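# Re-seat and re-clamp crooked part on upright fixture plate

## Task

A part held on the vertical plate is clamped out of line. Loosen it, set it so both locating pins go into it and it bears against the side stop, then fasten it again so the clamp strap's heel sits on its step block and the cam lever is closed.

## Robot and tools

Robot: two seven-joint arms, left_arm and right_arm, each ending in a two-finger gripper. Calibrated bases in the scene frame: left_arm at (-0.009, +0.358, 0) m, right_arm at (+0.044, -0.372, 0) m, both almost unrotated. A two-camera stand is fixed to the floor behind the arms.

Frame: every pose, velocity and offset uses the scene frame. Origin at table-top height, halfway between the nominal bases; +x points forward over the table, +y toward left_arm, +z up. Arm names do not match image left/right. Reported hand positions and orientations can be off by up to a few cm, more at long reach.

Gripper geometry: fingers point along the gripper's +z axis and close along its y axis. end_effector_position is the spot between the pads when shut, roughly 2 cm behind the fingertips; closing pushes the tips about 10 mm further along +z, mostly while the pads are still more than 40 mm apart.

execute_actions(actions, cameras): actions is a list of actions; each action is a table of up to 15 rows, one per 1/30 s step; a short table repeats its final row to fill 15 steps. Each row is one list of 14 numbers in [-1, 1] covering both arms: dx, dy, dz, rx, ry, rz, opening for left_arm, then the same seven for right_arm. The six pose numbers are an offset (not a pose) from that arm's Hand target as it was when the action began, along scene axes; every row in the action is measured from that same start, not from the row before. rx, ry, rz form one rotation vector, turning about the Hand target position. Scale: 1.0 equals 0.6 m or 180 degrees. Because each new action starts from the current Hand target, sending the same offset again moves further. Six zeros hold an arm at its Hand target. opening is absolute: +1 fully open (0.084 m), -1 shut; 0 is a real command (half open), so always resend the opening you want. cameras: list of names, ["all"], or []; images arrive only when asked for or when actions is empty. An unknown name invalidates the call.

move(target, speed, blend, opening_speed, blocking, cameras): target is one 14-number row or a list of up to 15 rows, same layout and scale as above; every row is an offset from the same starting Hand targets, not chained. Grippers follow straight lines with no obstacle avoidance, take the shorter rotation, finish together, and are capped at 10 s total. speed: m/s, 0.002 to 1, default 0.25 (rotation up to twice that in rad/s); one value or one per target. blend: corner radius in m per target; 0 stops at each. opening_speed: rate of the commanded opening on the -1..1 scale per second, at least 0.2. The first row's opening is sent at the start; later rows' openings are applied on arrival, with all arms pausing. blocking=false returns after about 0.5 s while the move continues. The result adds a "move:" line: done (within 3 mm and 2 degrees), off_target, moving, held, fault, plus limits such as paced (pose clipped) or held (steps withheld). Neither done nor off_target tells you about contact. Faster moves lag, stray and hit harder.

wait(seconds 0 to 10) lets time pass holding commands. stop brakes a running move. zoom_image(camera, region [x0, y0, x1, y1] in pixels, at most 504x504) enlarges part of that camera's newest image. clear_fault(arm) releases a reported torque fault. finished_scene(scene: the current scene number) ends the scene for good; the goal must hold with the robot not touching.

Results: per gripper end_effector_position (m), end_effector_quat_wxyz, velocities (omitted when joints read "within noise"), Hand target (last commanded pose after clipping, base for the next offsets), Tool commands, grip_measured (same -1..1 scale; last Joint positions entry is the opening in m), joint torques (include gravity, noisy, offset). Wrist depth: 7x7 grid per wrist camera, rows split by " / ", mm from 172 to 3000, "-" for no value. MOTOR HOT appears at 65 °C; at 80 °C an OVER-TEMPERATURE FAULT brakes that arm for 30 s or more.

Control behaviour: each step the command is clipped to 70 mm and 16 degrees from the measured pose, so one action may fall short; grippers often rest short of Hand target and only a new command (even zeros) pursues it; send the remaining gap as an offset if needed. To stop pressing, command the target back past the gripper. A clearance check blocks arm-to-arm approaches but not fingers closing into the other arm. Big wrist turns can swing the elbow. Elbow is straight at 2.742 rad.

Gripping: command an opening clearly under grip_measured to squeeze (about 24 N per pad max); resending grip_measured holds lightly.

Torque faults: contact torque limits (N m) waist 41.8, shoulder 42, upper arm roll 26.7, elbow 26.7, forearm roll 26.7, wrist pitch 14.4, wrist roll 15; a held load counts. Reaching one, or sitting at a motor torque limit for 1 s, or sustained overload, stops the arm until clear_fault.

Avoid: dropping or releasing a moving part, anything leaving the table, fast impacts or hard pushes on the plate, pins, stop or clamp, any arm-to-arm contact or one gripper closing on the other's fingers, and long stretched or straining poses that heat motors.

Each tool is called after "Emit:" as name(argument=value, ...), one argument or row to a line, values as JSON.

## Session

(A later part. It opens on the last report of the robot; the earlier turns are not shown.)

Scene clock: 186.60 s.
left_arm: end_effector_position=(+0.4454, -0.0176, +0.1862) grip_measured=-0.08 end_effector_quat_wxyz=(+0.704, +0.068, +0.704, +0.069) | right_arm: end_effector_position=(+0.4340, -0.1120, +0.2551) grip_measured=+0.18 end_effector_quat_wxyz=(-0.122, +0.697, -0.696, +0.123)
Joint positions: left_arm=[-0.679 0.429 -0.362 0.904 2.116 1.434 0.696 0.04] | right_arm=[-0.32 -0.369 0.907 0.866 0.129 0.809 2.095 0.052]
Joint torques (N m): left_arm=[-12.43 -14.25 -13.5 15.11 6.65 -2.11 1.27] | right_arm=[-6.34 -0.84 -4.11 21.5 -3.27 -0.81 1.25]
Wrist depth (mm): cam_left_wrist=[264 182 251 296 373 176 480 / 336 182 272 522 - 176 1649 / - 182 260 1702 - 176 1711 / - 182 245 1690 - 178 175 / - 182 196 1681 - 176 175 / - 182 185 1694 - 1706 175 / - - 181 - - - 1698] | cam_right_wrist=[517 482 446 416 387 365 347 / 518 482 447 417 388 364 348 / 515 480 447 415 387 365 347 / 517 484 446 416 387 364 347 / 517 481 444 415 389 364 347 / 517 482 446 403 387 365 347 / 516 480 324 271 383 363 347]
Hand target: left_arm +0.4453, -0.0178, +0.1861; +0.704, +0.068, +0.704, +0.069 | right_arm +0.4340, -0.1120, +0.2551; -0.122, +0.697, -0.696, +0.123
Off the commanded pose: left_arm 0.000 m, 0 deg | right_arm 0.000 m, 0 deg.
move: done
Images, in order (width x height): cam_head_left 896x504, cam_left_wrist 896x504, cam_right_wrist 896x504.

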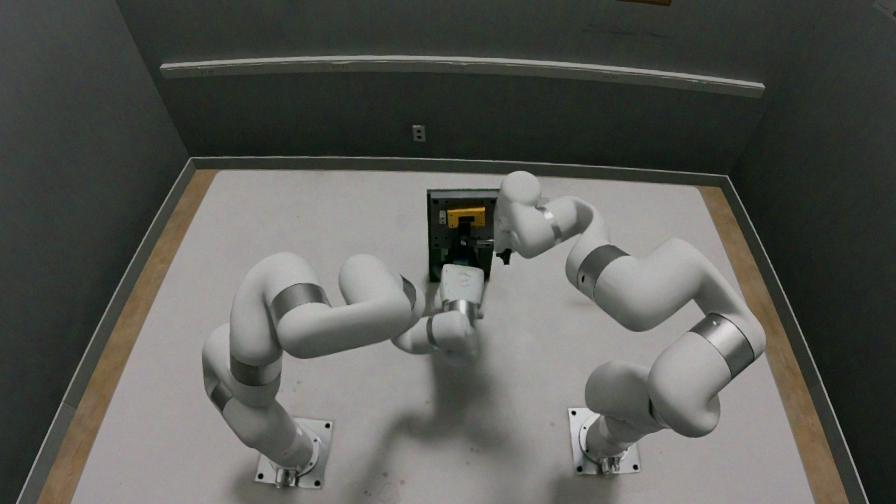

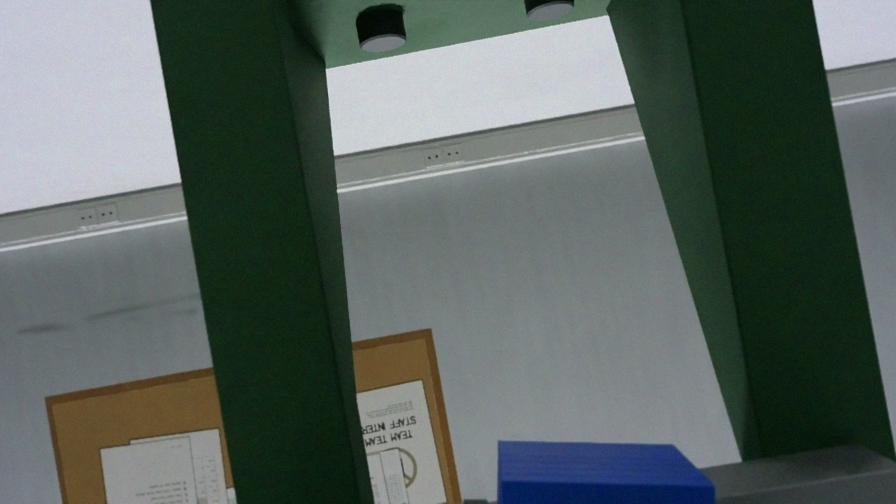

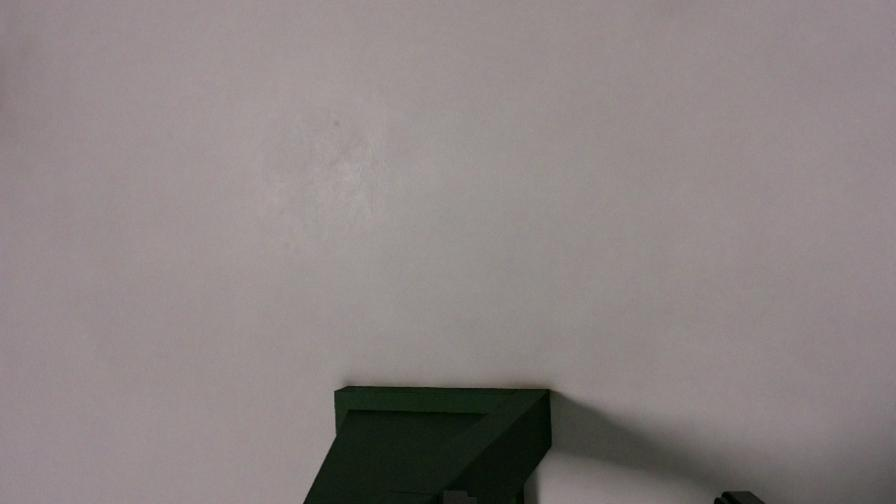

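Emit:
move(
  target=[0, 0.0, 0, 0, 0, 0, -0.25, 0, 0, 0.02, 0, 0, 0, 0.19],
  speed=0.1,
)

Emit:
move(
  target=[0, 0.0, 0, 0, 0, 0, -0.25, 0, 0, 0, 0, 0, 0, -0.55],
  opening_speed=1.0,
)

Emit:
move(
  target=[
    [0, 0.0, 0, 0, 0, 0, -0.25, -0.0388, 0.0051, 0, 0, 0, -0.0833, -0.55],
    [0, 0.0, 0, 0, 0, 0, -0.25, -0.075, 0.0201, 0, 0, 0, -0.1667, -0.55],
  ],
  speed=0.15,
  blend=0.01,
  cameras=["cam_head_left","cam_head_right","cam_high","cam_left_wrist","cam_right_wrist"],
)

Emit:
zoom_image(
  camera="cam_head_left",
  region=[410, 175, 540, 305],
)

Emit:
zoom_image(
  camera="cam_high",
  region=[380, 320, 520, 460],
)

Scene clock: 198.30 s.
left_arm: end_effector_position=(+0.4453, -0.0178, +0.1861) grip_measured=-0.08 end_effector_quat_wxyz=(+0.704, +0.068, +0.704, +0.069) | right_arm: end_effector_position=(+0.4340, -0.1120, +0.2670) grip_measured=+0.18 end_effector_quat_wxyz=(-0.122, +0.697, -0.696, +0.123)
Joint positions: left_arm=[-0.679 0.429 -0.362 0.904 2.116 1.434 0.696 0.04] | right_arm=[-0.314 -0.381 0.891 0.891 0.136 0.845 2.084 0.052]
Joint torques (N m): left_arm=[-22.84 -12.61 -15.02 16.38 10.8 -5.32 1.36] | right_arm=[5.5 -9.79 -10.53 21.81 2.39 -0.97 -1.35]
Wrist depth (mm): cam_left_wrist=[264 182 251 296 374 176 479 / 337 182 272 521 - 176 1649 / - 182 260 1690 - 176 1715 / - 182 245 1698 - 178 175 / - 182 196 1694 - 176 175 / - 182 186 1686 - 1702 175 / - - 181 - - - 1706] | cam_right_wrist=[535 499 462 429 400 376 358 / 533 497 460 429 400 376 359 / 533 499 460 428 400 376 357 / 532 498 461 428 400 376 358 / 530 497 459 429 401 374 358 / 533 498 462 417 398 374 357 / 530 497 326 275 394 375 359]
Hand target: left_arm +0.4453, -0.0178, +0.1861; +0.704, +0.068, +0.704, +0.069 | right_arm +0.4340, -0.1120, +0.2671; -0.122, +0.697, -0.696, +0.123
Off the commanded pose: left_arm 0.000 m, 0 deg | right_arm 0.000 m, 0 deg.
move: done

Scene clock: 199.40 s.
left_arm: end_effector_position=(+0.4453, -0.0178, +0.1861) grip_measured=-0.08 end_effector_quat_wxyz=(+0.704, +0.068, +0.704, +0.069) | right_arm: end_effector_position=(+0.4336, -0.1120, +0.2668) grip_measured=-0.54 end_effector_quat_wxyz=(-0.121, +0.697, -0.696, +0.123)
Joint positions: left_arm=[-0.679 0.429 -0.362 0.904 2.116 1.434 0.696 0.04] | right_arm=[-0.313 -0.381 0.891 0.891 0.136 0.847 2.084 0.02]
Joint torques (N m): left_arm=[-22.76 -12.71 -14.81 16.8 10.77 -5.38 1.36] | right_arm=[-10.13 -7.18 -17.23 24.04 -0.25 -14.47 -0.21]
Wrist depth (mm): cam_left_wrist=[264 182 251 296 374 176 480 / 336 182 272 521 - 176 1653 / - 182 260 1702 - 176 1706 / - 182 245 1690 - 178 175 / - 182 196 1690 - 176 175 / - 182 185 1698 - 1702 175 / - - 181 - - - 1706] | cam_right_wrist=[528 496 460 428 399 376 358 / 531 495 461 428 400 374 358 / 530 496 458 426 399 376 357 / 530 494 457 427 399 375 357 / 530 495 458 428 399 375 356 / 527 494 458 415 397 375 358 / 528 495 325 276 395 374 357]
Hand target: left_arm +0.4453, -0.0178, +0.1861; +0.704, +0.068, +0.704, +0.069 | right_arm +0.4340, -0.1120, +0.2671; -0.122, +0.697, -0.696, +0.123
Off the commanded pose: left_arm 0.000 m, 0 deg | right_arm 0.001 m, 0 deg.
move: done

Scene clock: 201.73 s.
left_arm: end_effector_position=(+0.4453, -0.0178, +0.1861) grip_measured=-0.08 end_effector_quat_wxyz=(+0.704, +0.068, +0.704, +0.069) | right_arm: end_effector_position=(+0.3890, -0.0999, +0.2671) grip_measured=-0.57 end_effector_quat_wxyz=(+0.086, -0.493, +0.853, -0.150)
Joint positions: left_arm=[-0.679 0.429 -0.362 0.904 2.116 1.434 0.696 0.04] | right_arm=[-0.441 -0.504 1.093 0.963 0.143 1.067 2.667 0.019]
Joint torques (N m): left_arm=[-22.79 -12.78 -14.81 17.66 10.86 -5.41 1.35] | right_arm=[-5.61 -5.12 -8.19 20.76 -3.47 -0.44 1.41]
Wrist depth (mm): cam_left_wrist=[264 182 251 295 374 176 480 / 337 182 272 522 - 176 1653 / - 182 260 1715 - 176 1715 / - 182 245 1711 - 178 175 / - 182 196 1686 - 176 175 / - 182 186 1686 - 1711 175 / - - 181 - - - 1698] | cam_right_wrist=[532 497 460 428 401 377 359 / 533 497 460 428 400 376 358 / 531 498 460 429 399 376 358 / 531 499 458 428 399 376 359 / 531 498 460 427 400 376 358 / 529 497 459 428 401 375 358 / 532 496 459 429 399 376 358]
Hand target: left_arm +0.4453, -0.0178, +0.1861; +0.704, +0.068, +0.704, +0.069 | right_arm +0.3890, -0.0999, +0.2671; +0.086, -0.493, +0.853, -0.150
Off the commanded pose: left_arm 0.000 m, 0 deg | right_arm 0.000 m, 0 deg.
move: done
Images, in order (width x height): cam_head_left 896x504, cam_head_right 896x504, cam_high 896x504, cam_left_wrist 896x504, cam_right_wrist 896x504.

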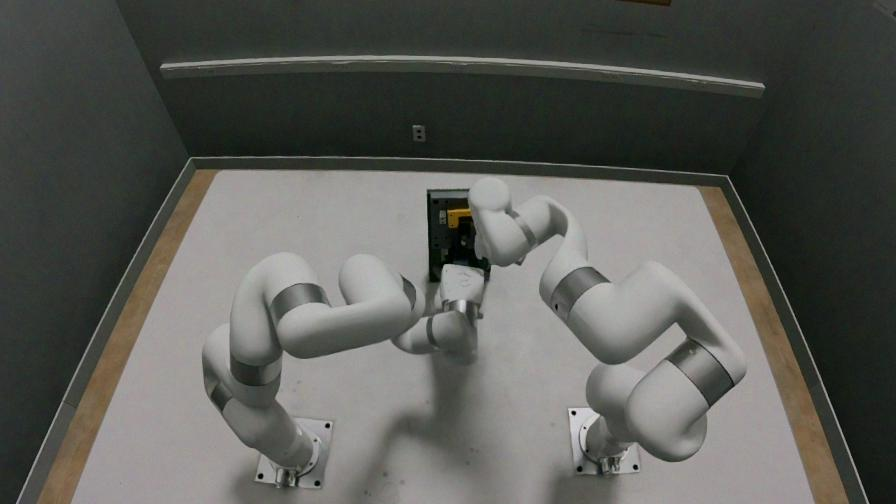

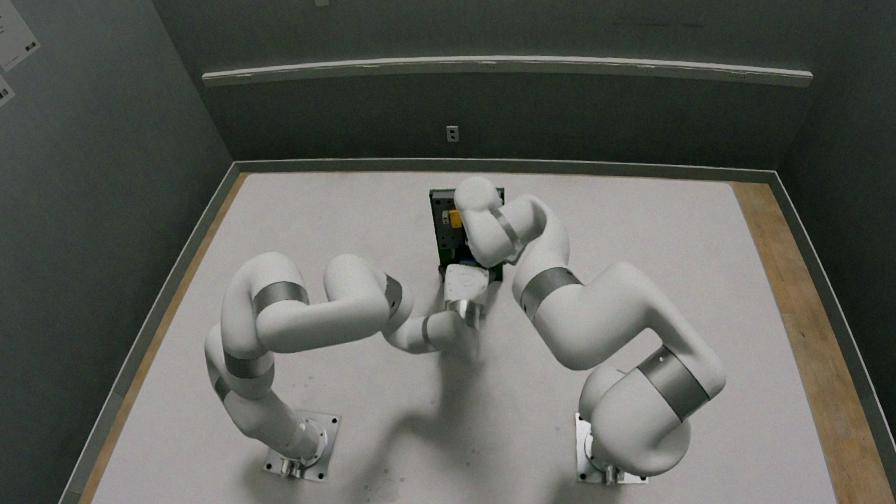

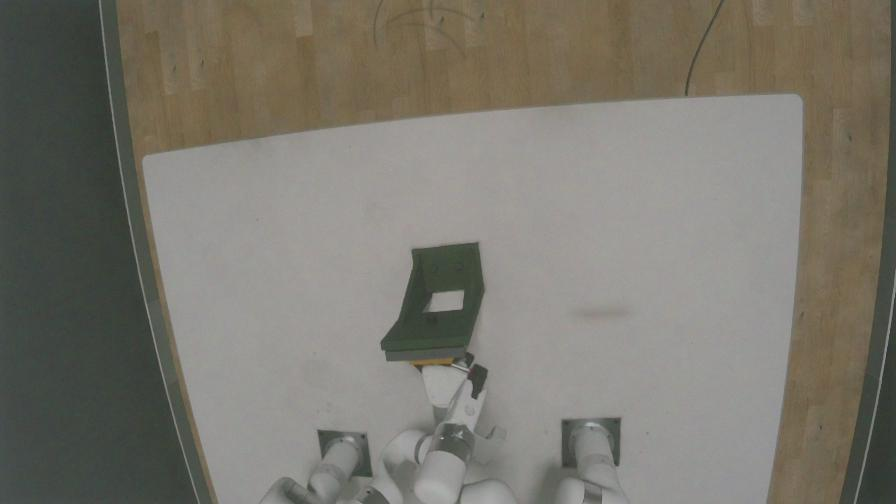

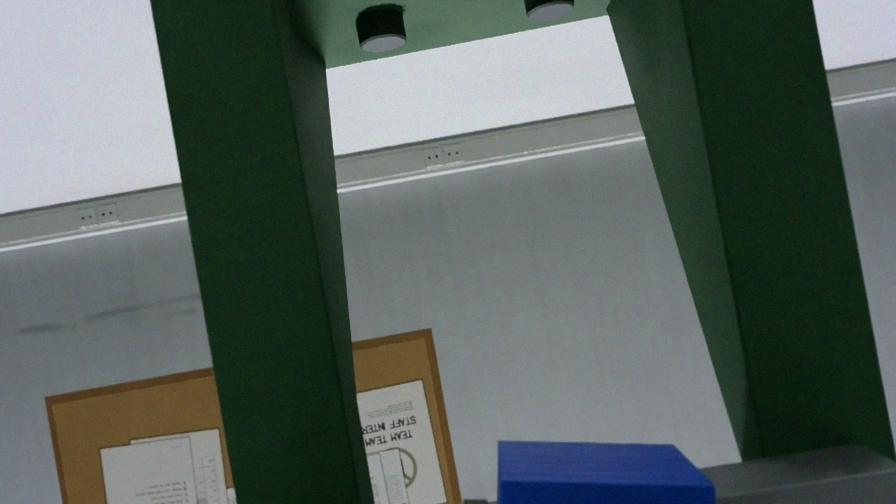

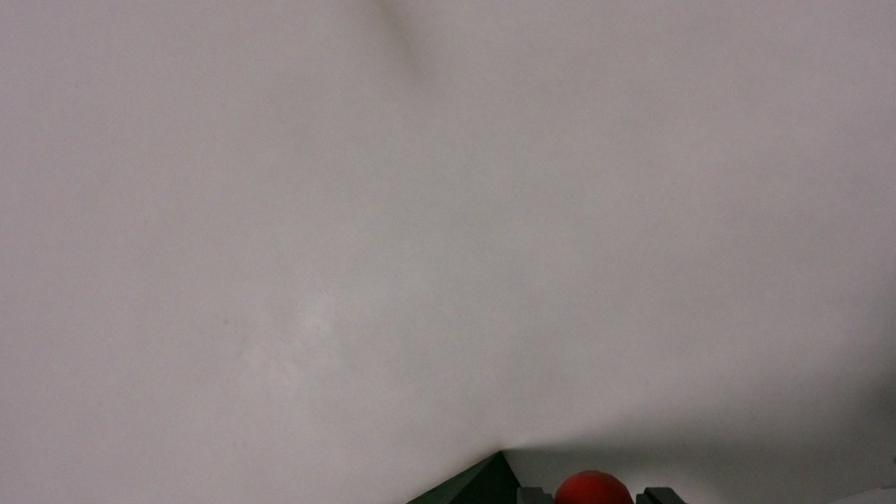

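Scaled by 3.877.

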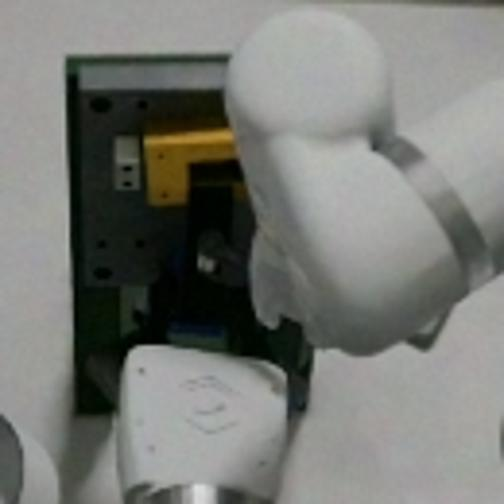

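Scaled by 3.600.

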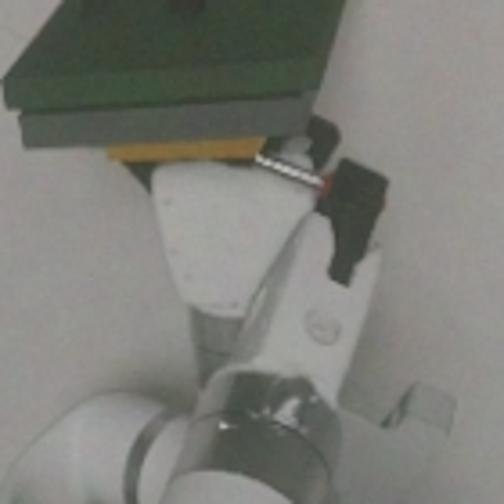

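Emit:
move(
  target=[
    [0, 0.0, 0, 0, 0, 0, -0.25, -0.031, 0.0238, 0, 0, 0, -0.0833, -0.55],
    [0, 0.0, 0, 0, 0, 0, -0.25, -0.0548, 0.0548, 0, 0, 0, -0.1667, -0.55],
  ],
  speed=0.2,
  blend=0.01,
  cameras=["cam_head_left","cam_high","cam_right_wrist"],
)

Emit:
zoom_image(
  camera="cam_head_left",
  region=[410, 175, 540, 305],
)

Emit:
zoom_image(
  camera="cam_high",
  region=[380, 320, 520, 460],
)

Scene clock: 207.77 s.
left_arm: end_effector_position=(+0.4453, -0.0178, +0.1861) grip_measured=-0.09 end_effector_quat_wxyz=(+0.704, +0.068, +0.704, +0.069) | right_arm: end_effector_position=(+0.3561, -0.0671, +0.2671) grip_measured=-0.57 end_effector_quat_wxyz=(+0.044, -0.255, +0.951, -0.167)
Joint positions: left_arm=[-0.679 0.429 -0.362 0.904 2.116 1.434 0.696 0.04] | right_arm=[-0.704 -0.561 1.378 1.177 0.209 1.345 3.199 0.019]
Joint torques (N m): left_arm=[-2.68 -23.04 -0.86 11.77 -1.2 5.18 0.19] | right_arm=[-6.11 2.34 -11.04 19.05 2.34 -0.01 1.29]
Wrist depth (mm): cam_left_wrist=[263 183 251 294 372 177 455 / 335 183 267 530 - 176 1653 / - 183 256 1698 - 176 1711 / - 183 240 1694 - 1702 176 / - 182 192 1690 - 176 176 / - - 182 1715 - 1690 175 / - - 182 - - - 1698] | cam_right_wrist=[532 496 461 428 400 377 359 / 532 498 461 428 401 376 363 / 532 497 461 428 400 376 - / 531 496 459 427 400 384 188 / 531 497 459 426 400 - 179 / 533 495 461 428 405 186 178 / 531 497 467 427 - 187 176]
Hand target: left_arm +0.4453, -0.0178, +0.1861; +0.704, +0.068, +0.704, +0.069 | right_arm +0.3562, -0.0671, +0.2671; +0.044, -0.255, +0.951, -0.167
Off the commanded pose: left_arm 0.000 m, 0 deg | right_arm 0.000 m, 0 deg.
move: done
Images, in order (width x height): cam_head_left 896x504, cam_high 896x504, cam_right_wrist 896x504.

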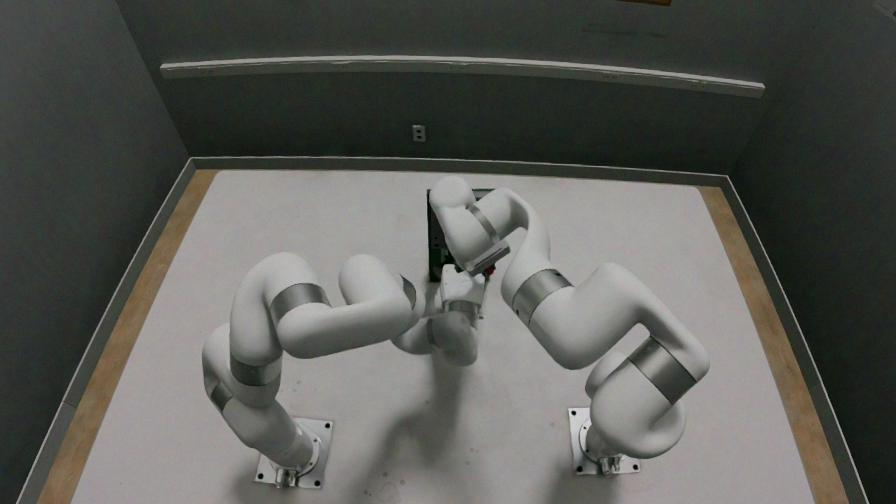

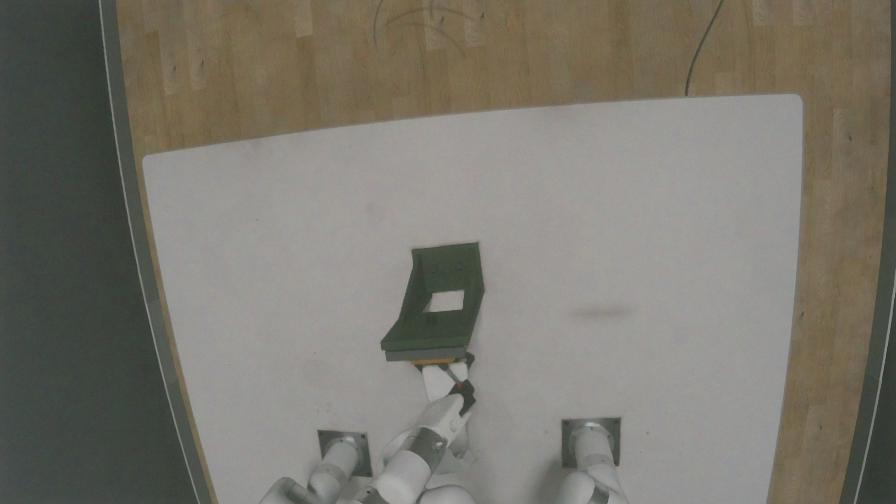

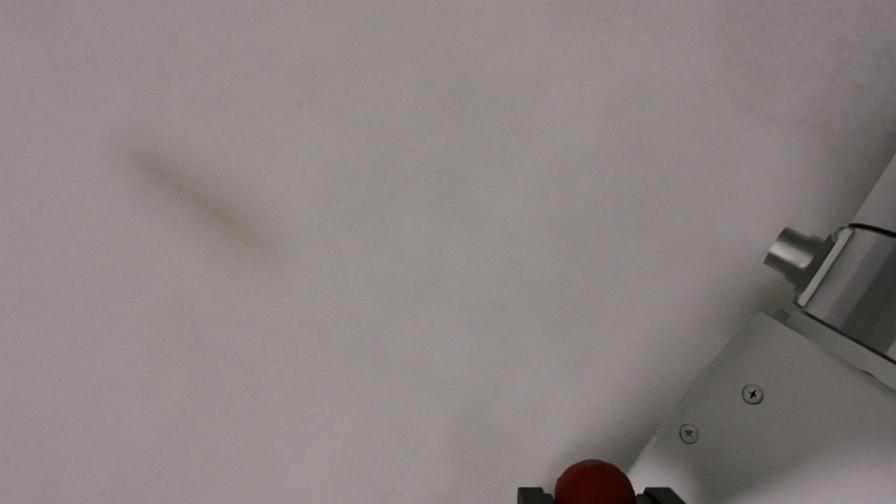

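Scaled by 3.877.

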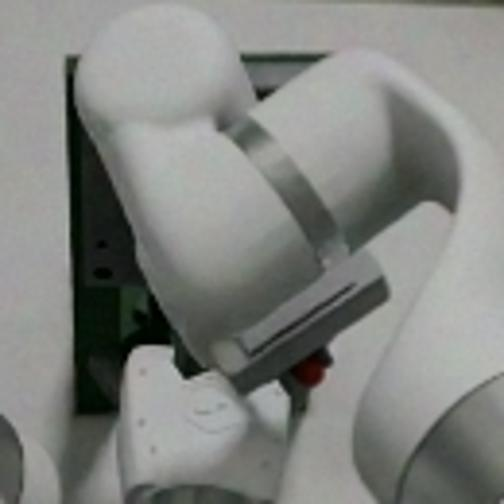

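Scaled by 3.600.

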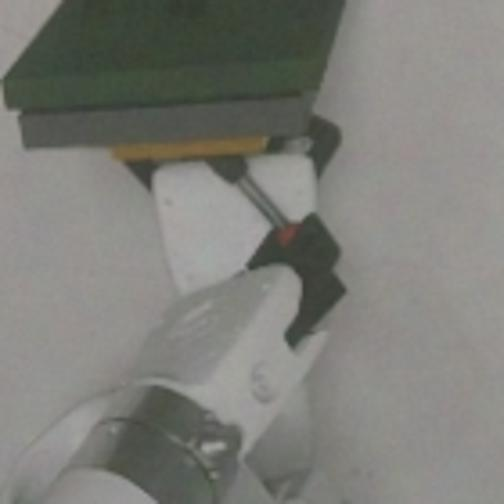

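Emit:
move(
  target=[0, 0.0, 0, 0, 0, 0, -0.25, -0.0178, 0.0488, 0.003, 0, 0, -0.111, -0.55],
  speed=0.2,
  cameras=["cam_head_left","cam_high","cam_left_wrist"],
)

Emit:
zoom_image(
  camera="cam_high",
  region=[380, 320, 520, 460],
)

Scene clock: 212.33 s.
left_arm: end_effector_position=(+0.4453, -0.0178, +0.1861) grip_measured=-0.09 end_effector_quat_wxyz=(+0.704, +0.068, +0.704, +0.069) | right_arm: end_effector_position=(+0.3455, -0.0378, +0.2689) grip_measured=-0.57 end_effector_quat_wxyz=(+0.015, -0.086, +0.981, -0.173)
Joint positions: left_arm=[-0.679 0.429 -0.362 0.904 2.116 1.434 0.696 0.04] | right_arm=[-0.947 -0.638 1.56 1.383 0.318 1.546 3.501 0.019]
Joint torques (N m): left_arm=[7.86 -23.21 -0.94 14.51 -1.1 5.19 -1.26] | right_arm=[-6.14 8.79 -13.08 17.9 2.19 0.1 1.34]
Wrist depth (mm): cam_left_wrist=[263 183 251 294 373 177 455 / 336 183 267 530 - 177 1657 / - 183 256 1706 - 177 1702 / - 183 240 1698 - 1715 176 / - 183 192 1690 - 176 176 / - - 182 1686 - 1694 176 / - - 182 - - - 1690] | cam_right_wrist=[535 499 463 432 414 183 - / 533 499 462 431 - 181 - / 535 499 461 431 - 178 - / 535 499 463 431 198 182 - / 532 499 462 436 197 181 - / 534 498 462 435 196 182 174 / 532 498 468 - 193 181 -]
Hand target: left_arm +0.4453, -0.0178, +0.1861; +0.704, +0.068, +0.704, +0.069 | right_arm +0.3455, -0.0378, +0.2689; +0.015, -0.086, +0.981, -0.173
Off the commanded pose: left_arm 0.000 m, 0 deg | right_arm 0.000 m, 0 deg.
move: done
Images, in order (width x height): cam_head_left 896x504, cam_high 896x504, cam_left_wrist 896x504.

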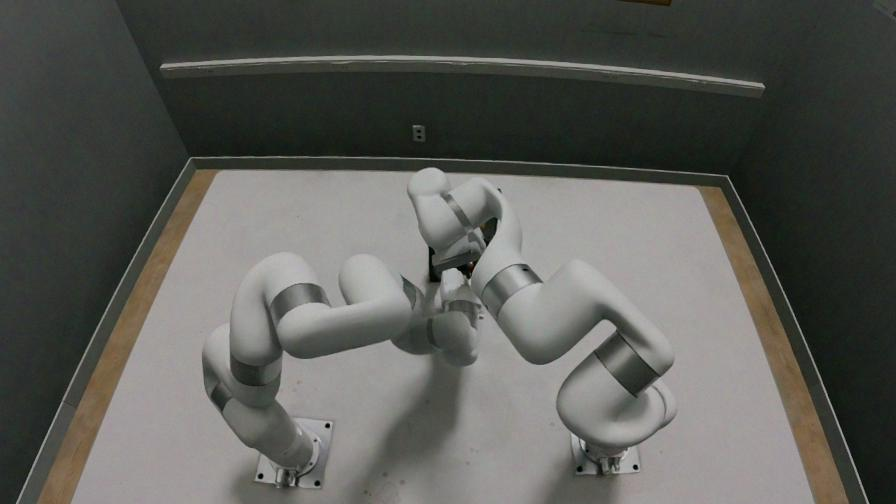

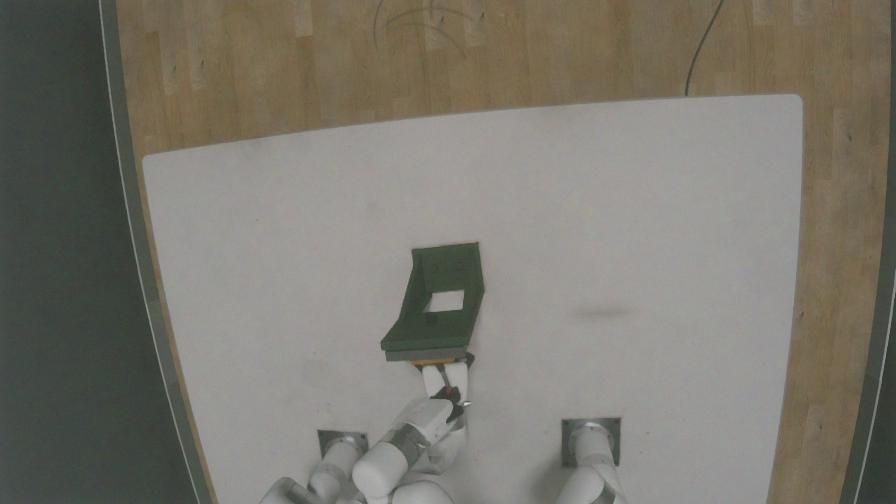

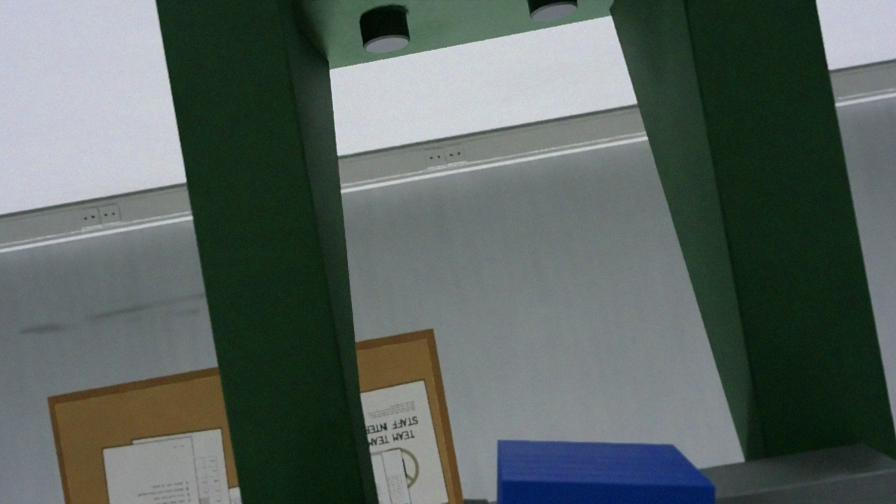

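Scaled by 3.600.

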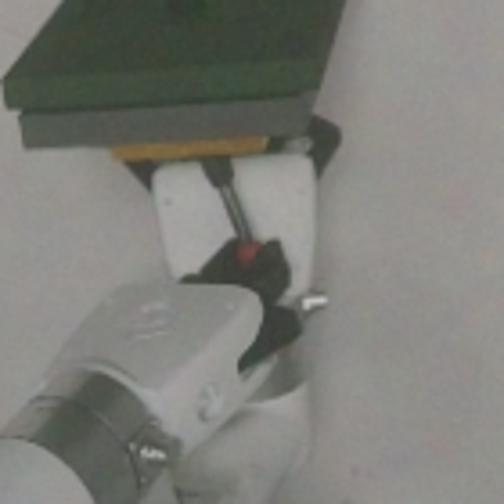

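Emit:
move(
  target=[0, 0.0, 0, 0, 0, 0, -0.25, 0, 0, 0, 0, 0, 0, -0.2],
  opening_speed=1.5,
)

Emit:
move(
  target=[
    [0, 0.0, 0, 0, 0, 0, -0.25, 0, 0, 0.15, 0, 0, 0, -0.2],
    [0, 0.0, 0, 0, 0, 0, -0.25, 0.0, -0.15, 0.23, 0.1173, -0.0726, -0.0403, -0.9],
  ],
  speed=0.3,
  blend=0.02,
  cameras=["cam_head_left","cam_head_right","cam_high","cam_right_wrist"],
)

Emit:
zoom_image(
  camera="cam_head_left",
  region=[410, 175, 540, 305],
)

Emit:
zoom_image(
  camera="cam_head_right",
  region=[410, 175, 540, 305],
)

Emit:
zoom_image(
  camera="cam_high",
  region=[380, 320, 520, 460],
)

Scene clock: 230.33 s.
left_arm: end_effector_position=(+0.4453, -0.0178, +0.1861) grip_measured=-0.09 end_effector_quat_wxyz=(+0.704, +0.068, +0.704, +0.069) | right_arm: end_effector_position=(+0.3455, -0.0378, +0.2689) grip_measured=-0.22 end_effector_quat_wxyz=(+0.015, -0.086, +0.981, -0.173)
Joint positions: left_arm=[-0.679 0.429 -0.362 0.904 2.116 1.434 0.696 0.04] | right_arm=[-0.948 -0.638 1.561 1.383 0.318 1.546 3.501 0.035]
Joint torques (N m): left_arm=[8.07 -22.79 -1 14.62 -1.1 5.12 -1.37] | right_arm=[-6.12 8.54 -12.78 18.05 2.04 0.23 1.15]
Wrist depth (mm): cam_left_wrist=[263 183 251 294 372 176 455 / 335 183 267 528 - 176 1645 / - 183 256 1715 - 176 1711 / - 183 240 1702 - 1732 176 / - 182 192 1698 - 176 176 / - - 182 1690 - 1698 176 / - - 182 - - - 1694] | cam_right_wrist=[535 501 462 430 414 183 - / 533 499 463 432 - 181 - / 533 501 462 431 - 178 - / 532 499 464 430 198 182 - / 534 499 462 437 197 181 - / 535 499 461 435 196 182 173 / 532 499 461 - 193 178 -]
Hand target: left_arm +0.4453, -0.0178, +0.1861; +0.704, +0.068, +0.704, +0.069 | right_arm +0.3455, -0.0378, +0.2689; +0.015, -0.086, +0.981, -0.173
Off the commanded pose: left_arm 0.000 m, 0 deg | right_arm 0.000 m, 0 deg.
move: done

Scene clock: 232.77 s.
left_arm: end_effector_position=(+0.4453, -0.0178, +0.1861) grip_measured=-0.09 end_effector_quat_wxyz=(+0.704, +0.068, +0.704, +0.069) | right_arm: end_effector_position=(+0.3455, -0.1278, +0.4069) grip_measured=-0.92 end_effector_quat_wxyz=(+0.130, +0.000, +0.992, +0.000)
Joint positions: left_arm=[-0.679 0.429 -0.362 0.904 2.116 1.434 0.696 0.04] | right_arm=[-0.453 -0.757 0.763 1.165 0.438 1.487 3.39 0.003]
Joint torques (N m): left_arm=[8.15 -22.78 -0.85 14.61 -0.94 5.11 -1.34] | right_arm=[5.56 -1.35 -15.95 11.07 2.59 -4.49 -1.37]
Wrist depth (mm): cam_left_wrist=[263 183 251 295 372 177 457 / 336 183 267 530 - 177 1653 / - 183 256 1702 - 177 1690 / - 183 240 1698 - 1690 176 / - 182 192 1690 - 176 176 / - - 182 1702 - 1686 175 / - - 182 - - - 1686] | cam_right_wrist=[493 493 493 497 496 292 285 / 506 510 505 512 510 304 303 / 523 520 523 525 526 315 517 / 533 536 535 537 535 319 537 / 549 548 548 550 546 276 343 / 569 567 569 568 531 353 572 / 582 587 585 585 470 353 584]
Hand target: left_arm +0.4453, -0.0178, +0.1861; +0.704, +0.068, +0.704, +0.069 | right_arm +0.3455, -0.1278, +0.4069; +0.130, +0.000, +0.992, +0.000
Off the commanded pose: left_arm 0.000 m, 0 deg | right_arm 0.000 m, 0 deg.
move: done
Images, in order (width x height): cam_head_left 896x504, cam_head_right 896x504, cam_high 896x504, cam_right_wrist 896x504.

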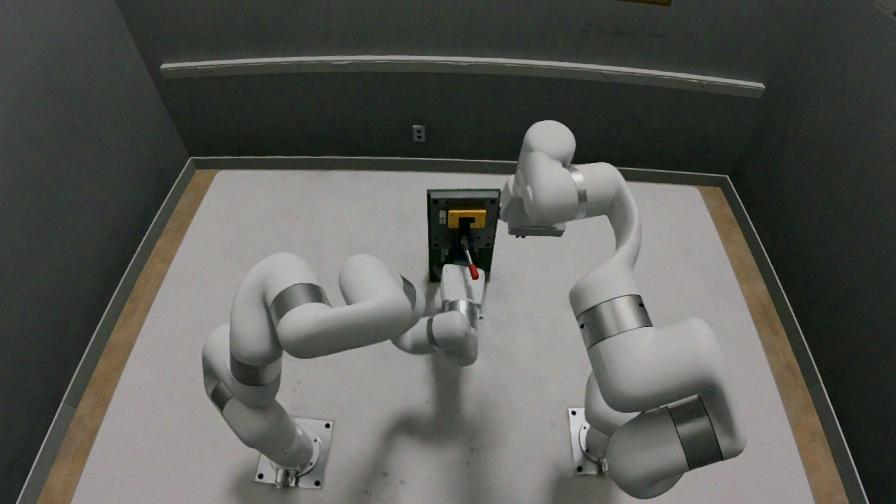

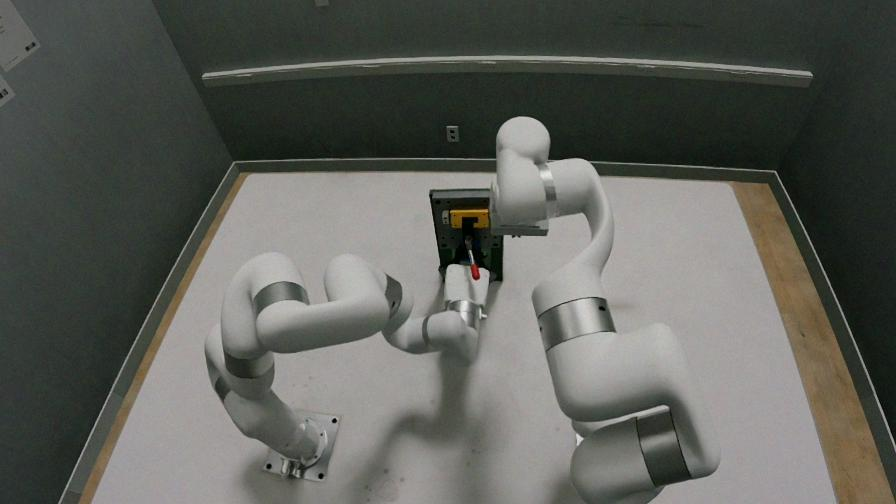

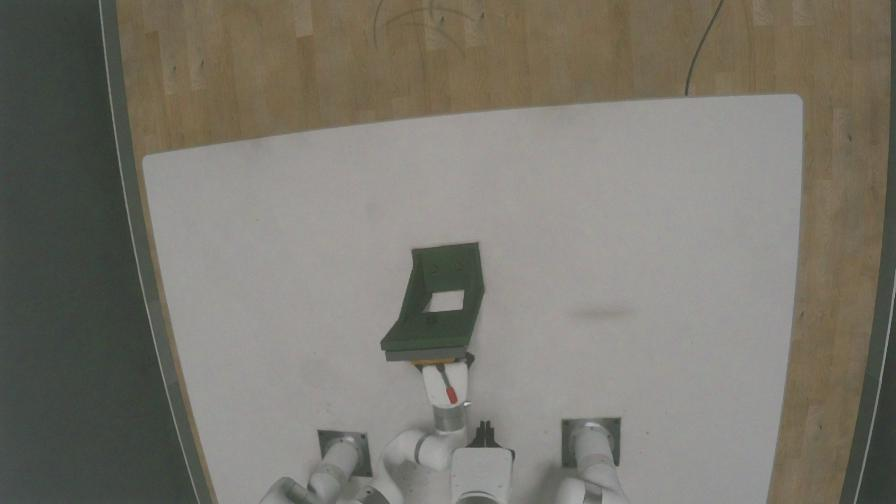

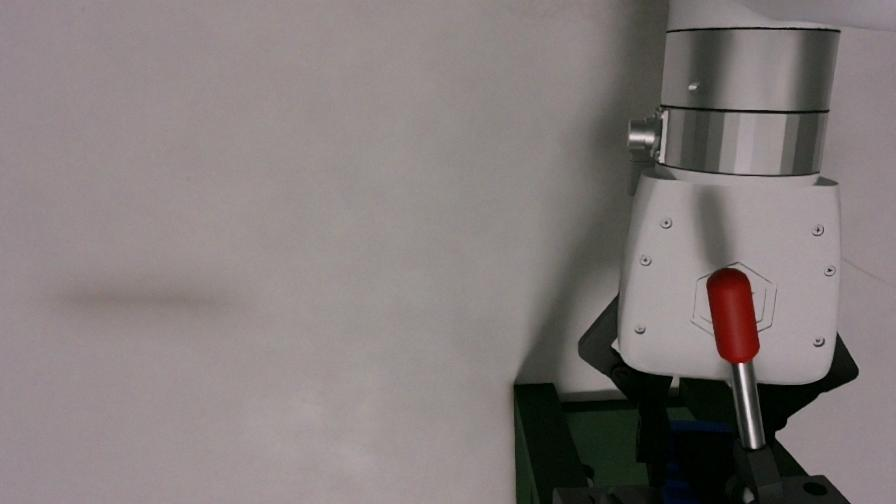

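Scaled by 3.877.

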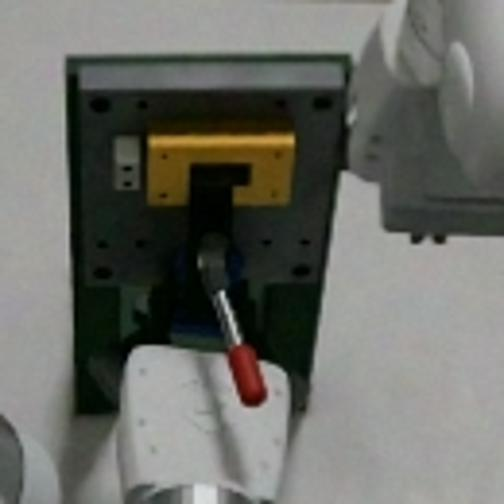

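Scaled by 3.877.

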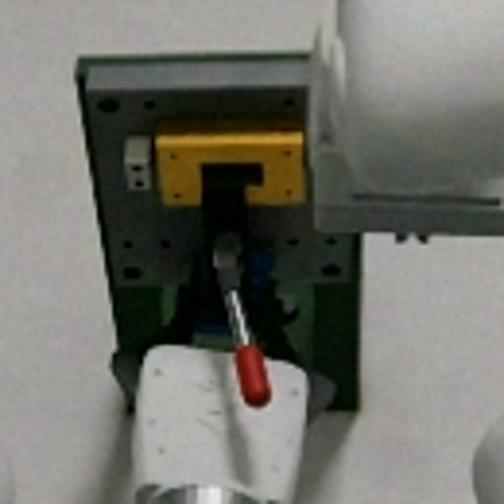

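Scaled by 3.600.

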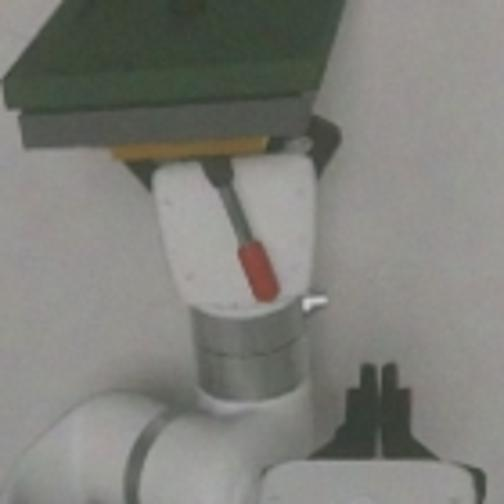

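Emit:
move(
  target=[
    [0, 0.0, 0, 0, 0, 0, -0.25, 0.1708, 0.03, -0.07, 0,0,0, -1],
    [0, 0.0, 0, 0, 0, 0, -0.25, 0.1708, 0.03, -0.155, 0,0,0, -1],
    [0, 0.0, 0, 0, 0, 0, -0.25, 0.1708, 0.068, -0.155, 0,0,0, -1],
  ],
  speed=[0.25, 0.15, 0.08],
  blend=[0.01,0,0],
  cameras=["cam_head_left","cam_head_right","cam_high","cam_right_wrist"],
)

Emit:
zoom_image(
  camera="cam_head_left",
  region=[410, 175, 540, 305],
)

Emit:
zoom_image(
  camera="cam_head_right",
  region=[410, 175, 540, 305],
)

Emit:
zoom_image(
  camera="cam_high",
  region=[380, 320, 520, 460],
)

Scene clock: 248.67 s.
left_arm: end_effector_position=(+0.4453, -0.0178, +0.1861) grip_measured=-0.09 end_effector_quat_wxyz=(+0.704, +0.068, +0.704, +0.069) | right_arm: end_effector_position=(+0.4480, -0.0870, +0.3139) grip_measured=-1.00 end_effector_quat_wxyz=(+0.130, +0.000, +0.991, +0.000)
Joint positions: left_arm=[-0.679 0.429 -0.362 0.904 2.116 1.434 0.696 0.04] | right_arm=[-0.75 -0.452 1.21 1.178 0.337 1.122 3.507 0]
Joint torques (N m): left_arm=[7.98 -22.39 -0.92 14.4 -0.6 5.03 -1.3] | right_arm=[-5.78 6.14 -8.08 20.66 -3.04 -0.74 1.13]
Wrist depth (mm): cam_left_wrist=[263 183 251 295 373 177 455 / 335 183 267 528 - 177 1653 / - 183 255 1711 - 176 1715 / - 183 240 1690 - 1694 176 / - 183 192 1698 - 176 176 / - - 182 1694 - 1702 175 / - - 182 - - - 1698] | cam_right_wrist=[404 404 406 405 214 - 200 / 414 417 417 415 219 215 204 / 428 428 427 430 245 219 209 / 438 438 438 441 246 438 231 / 450 451 451 447 447 258 452 / 465 467 466 463 267 237 241 / 478 478 478 479 225 221 -]
Hand target: left_arm +0.4453, -0.0178, +0.1861; +0.704, +0.068, +0.704, +0.069 | right_arm +0.4480, -0.0870, +0.3139; +0.130, +0.000, +0.992, +0.000
Off the commanded pose: left_arm 0.000 m, 0 deg | right_arm 0.000 m, 0 deg.
move: done
Images, in order (width x height): cam_head_left 896x504, cam_head_right 896x504, cam_high 896x504, cam_right_wrist 896x504.

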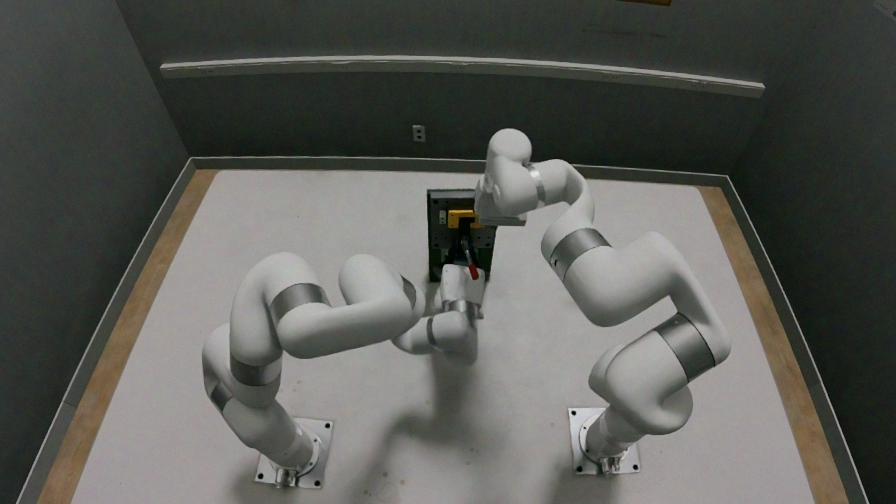

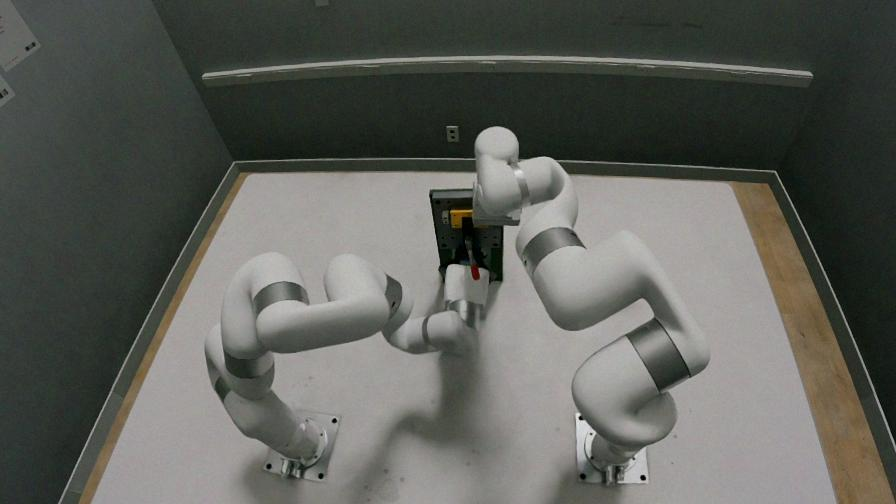

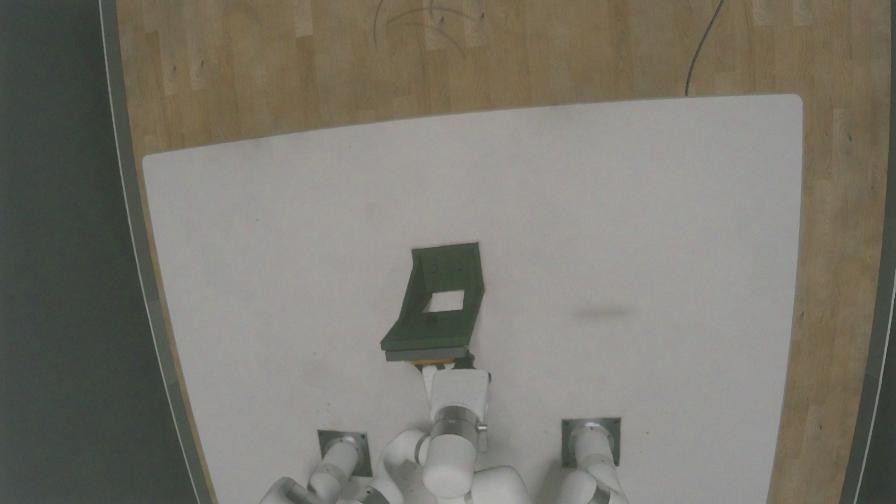

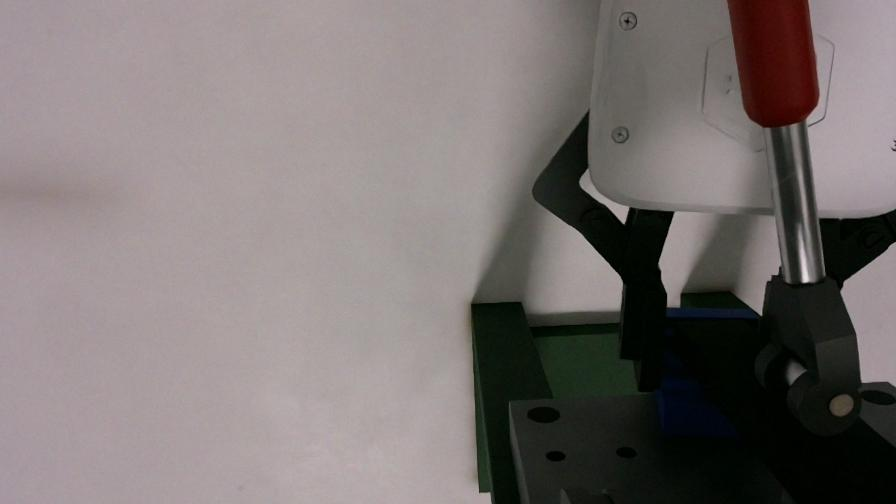

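Scaled by 3.877.

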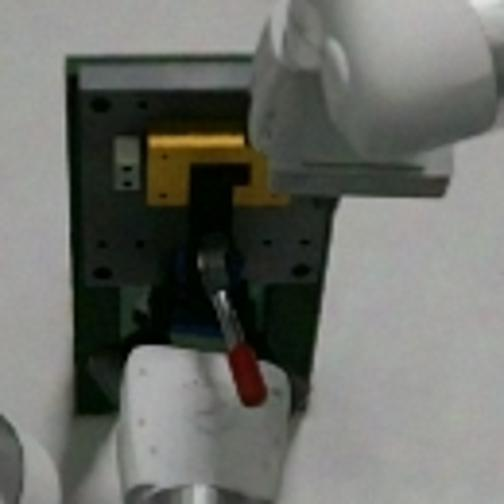

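Scaled by 3.877.

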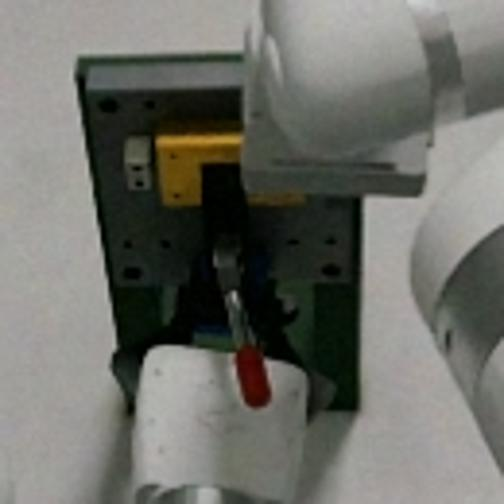

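Scaled by 3.600.

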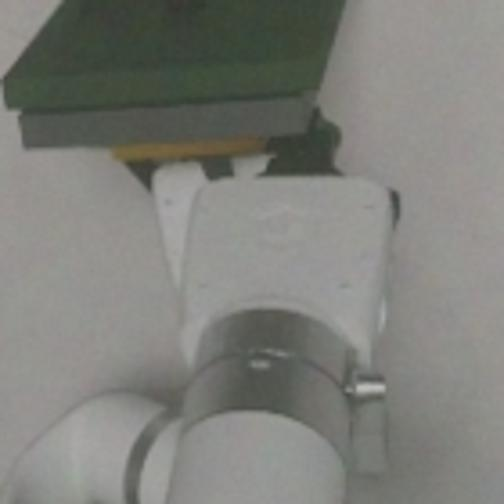

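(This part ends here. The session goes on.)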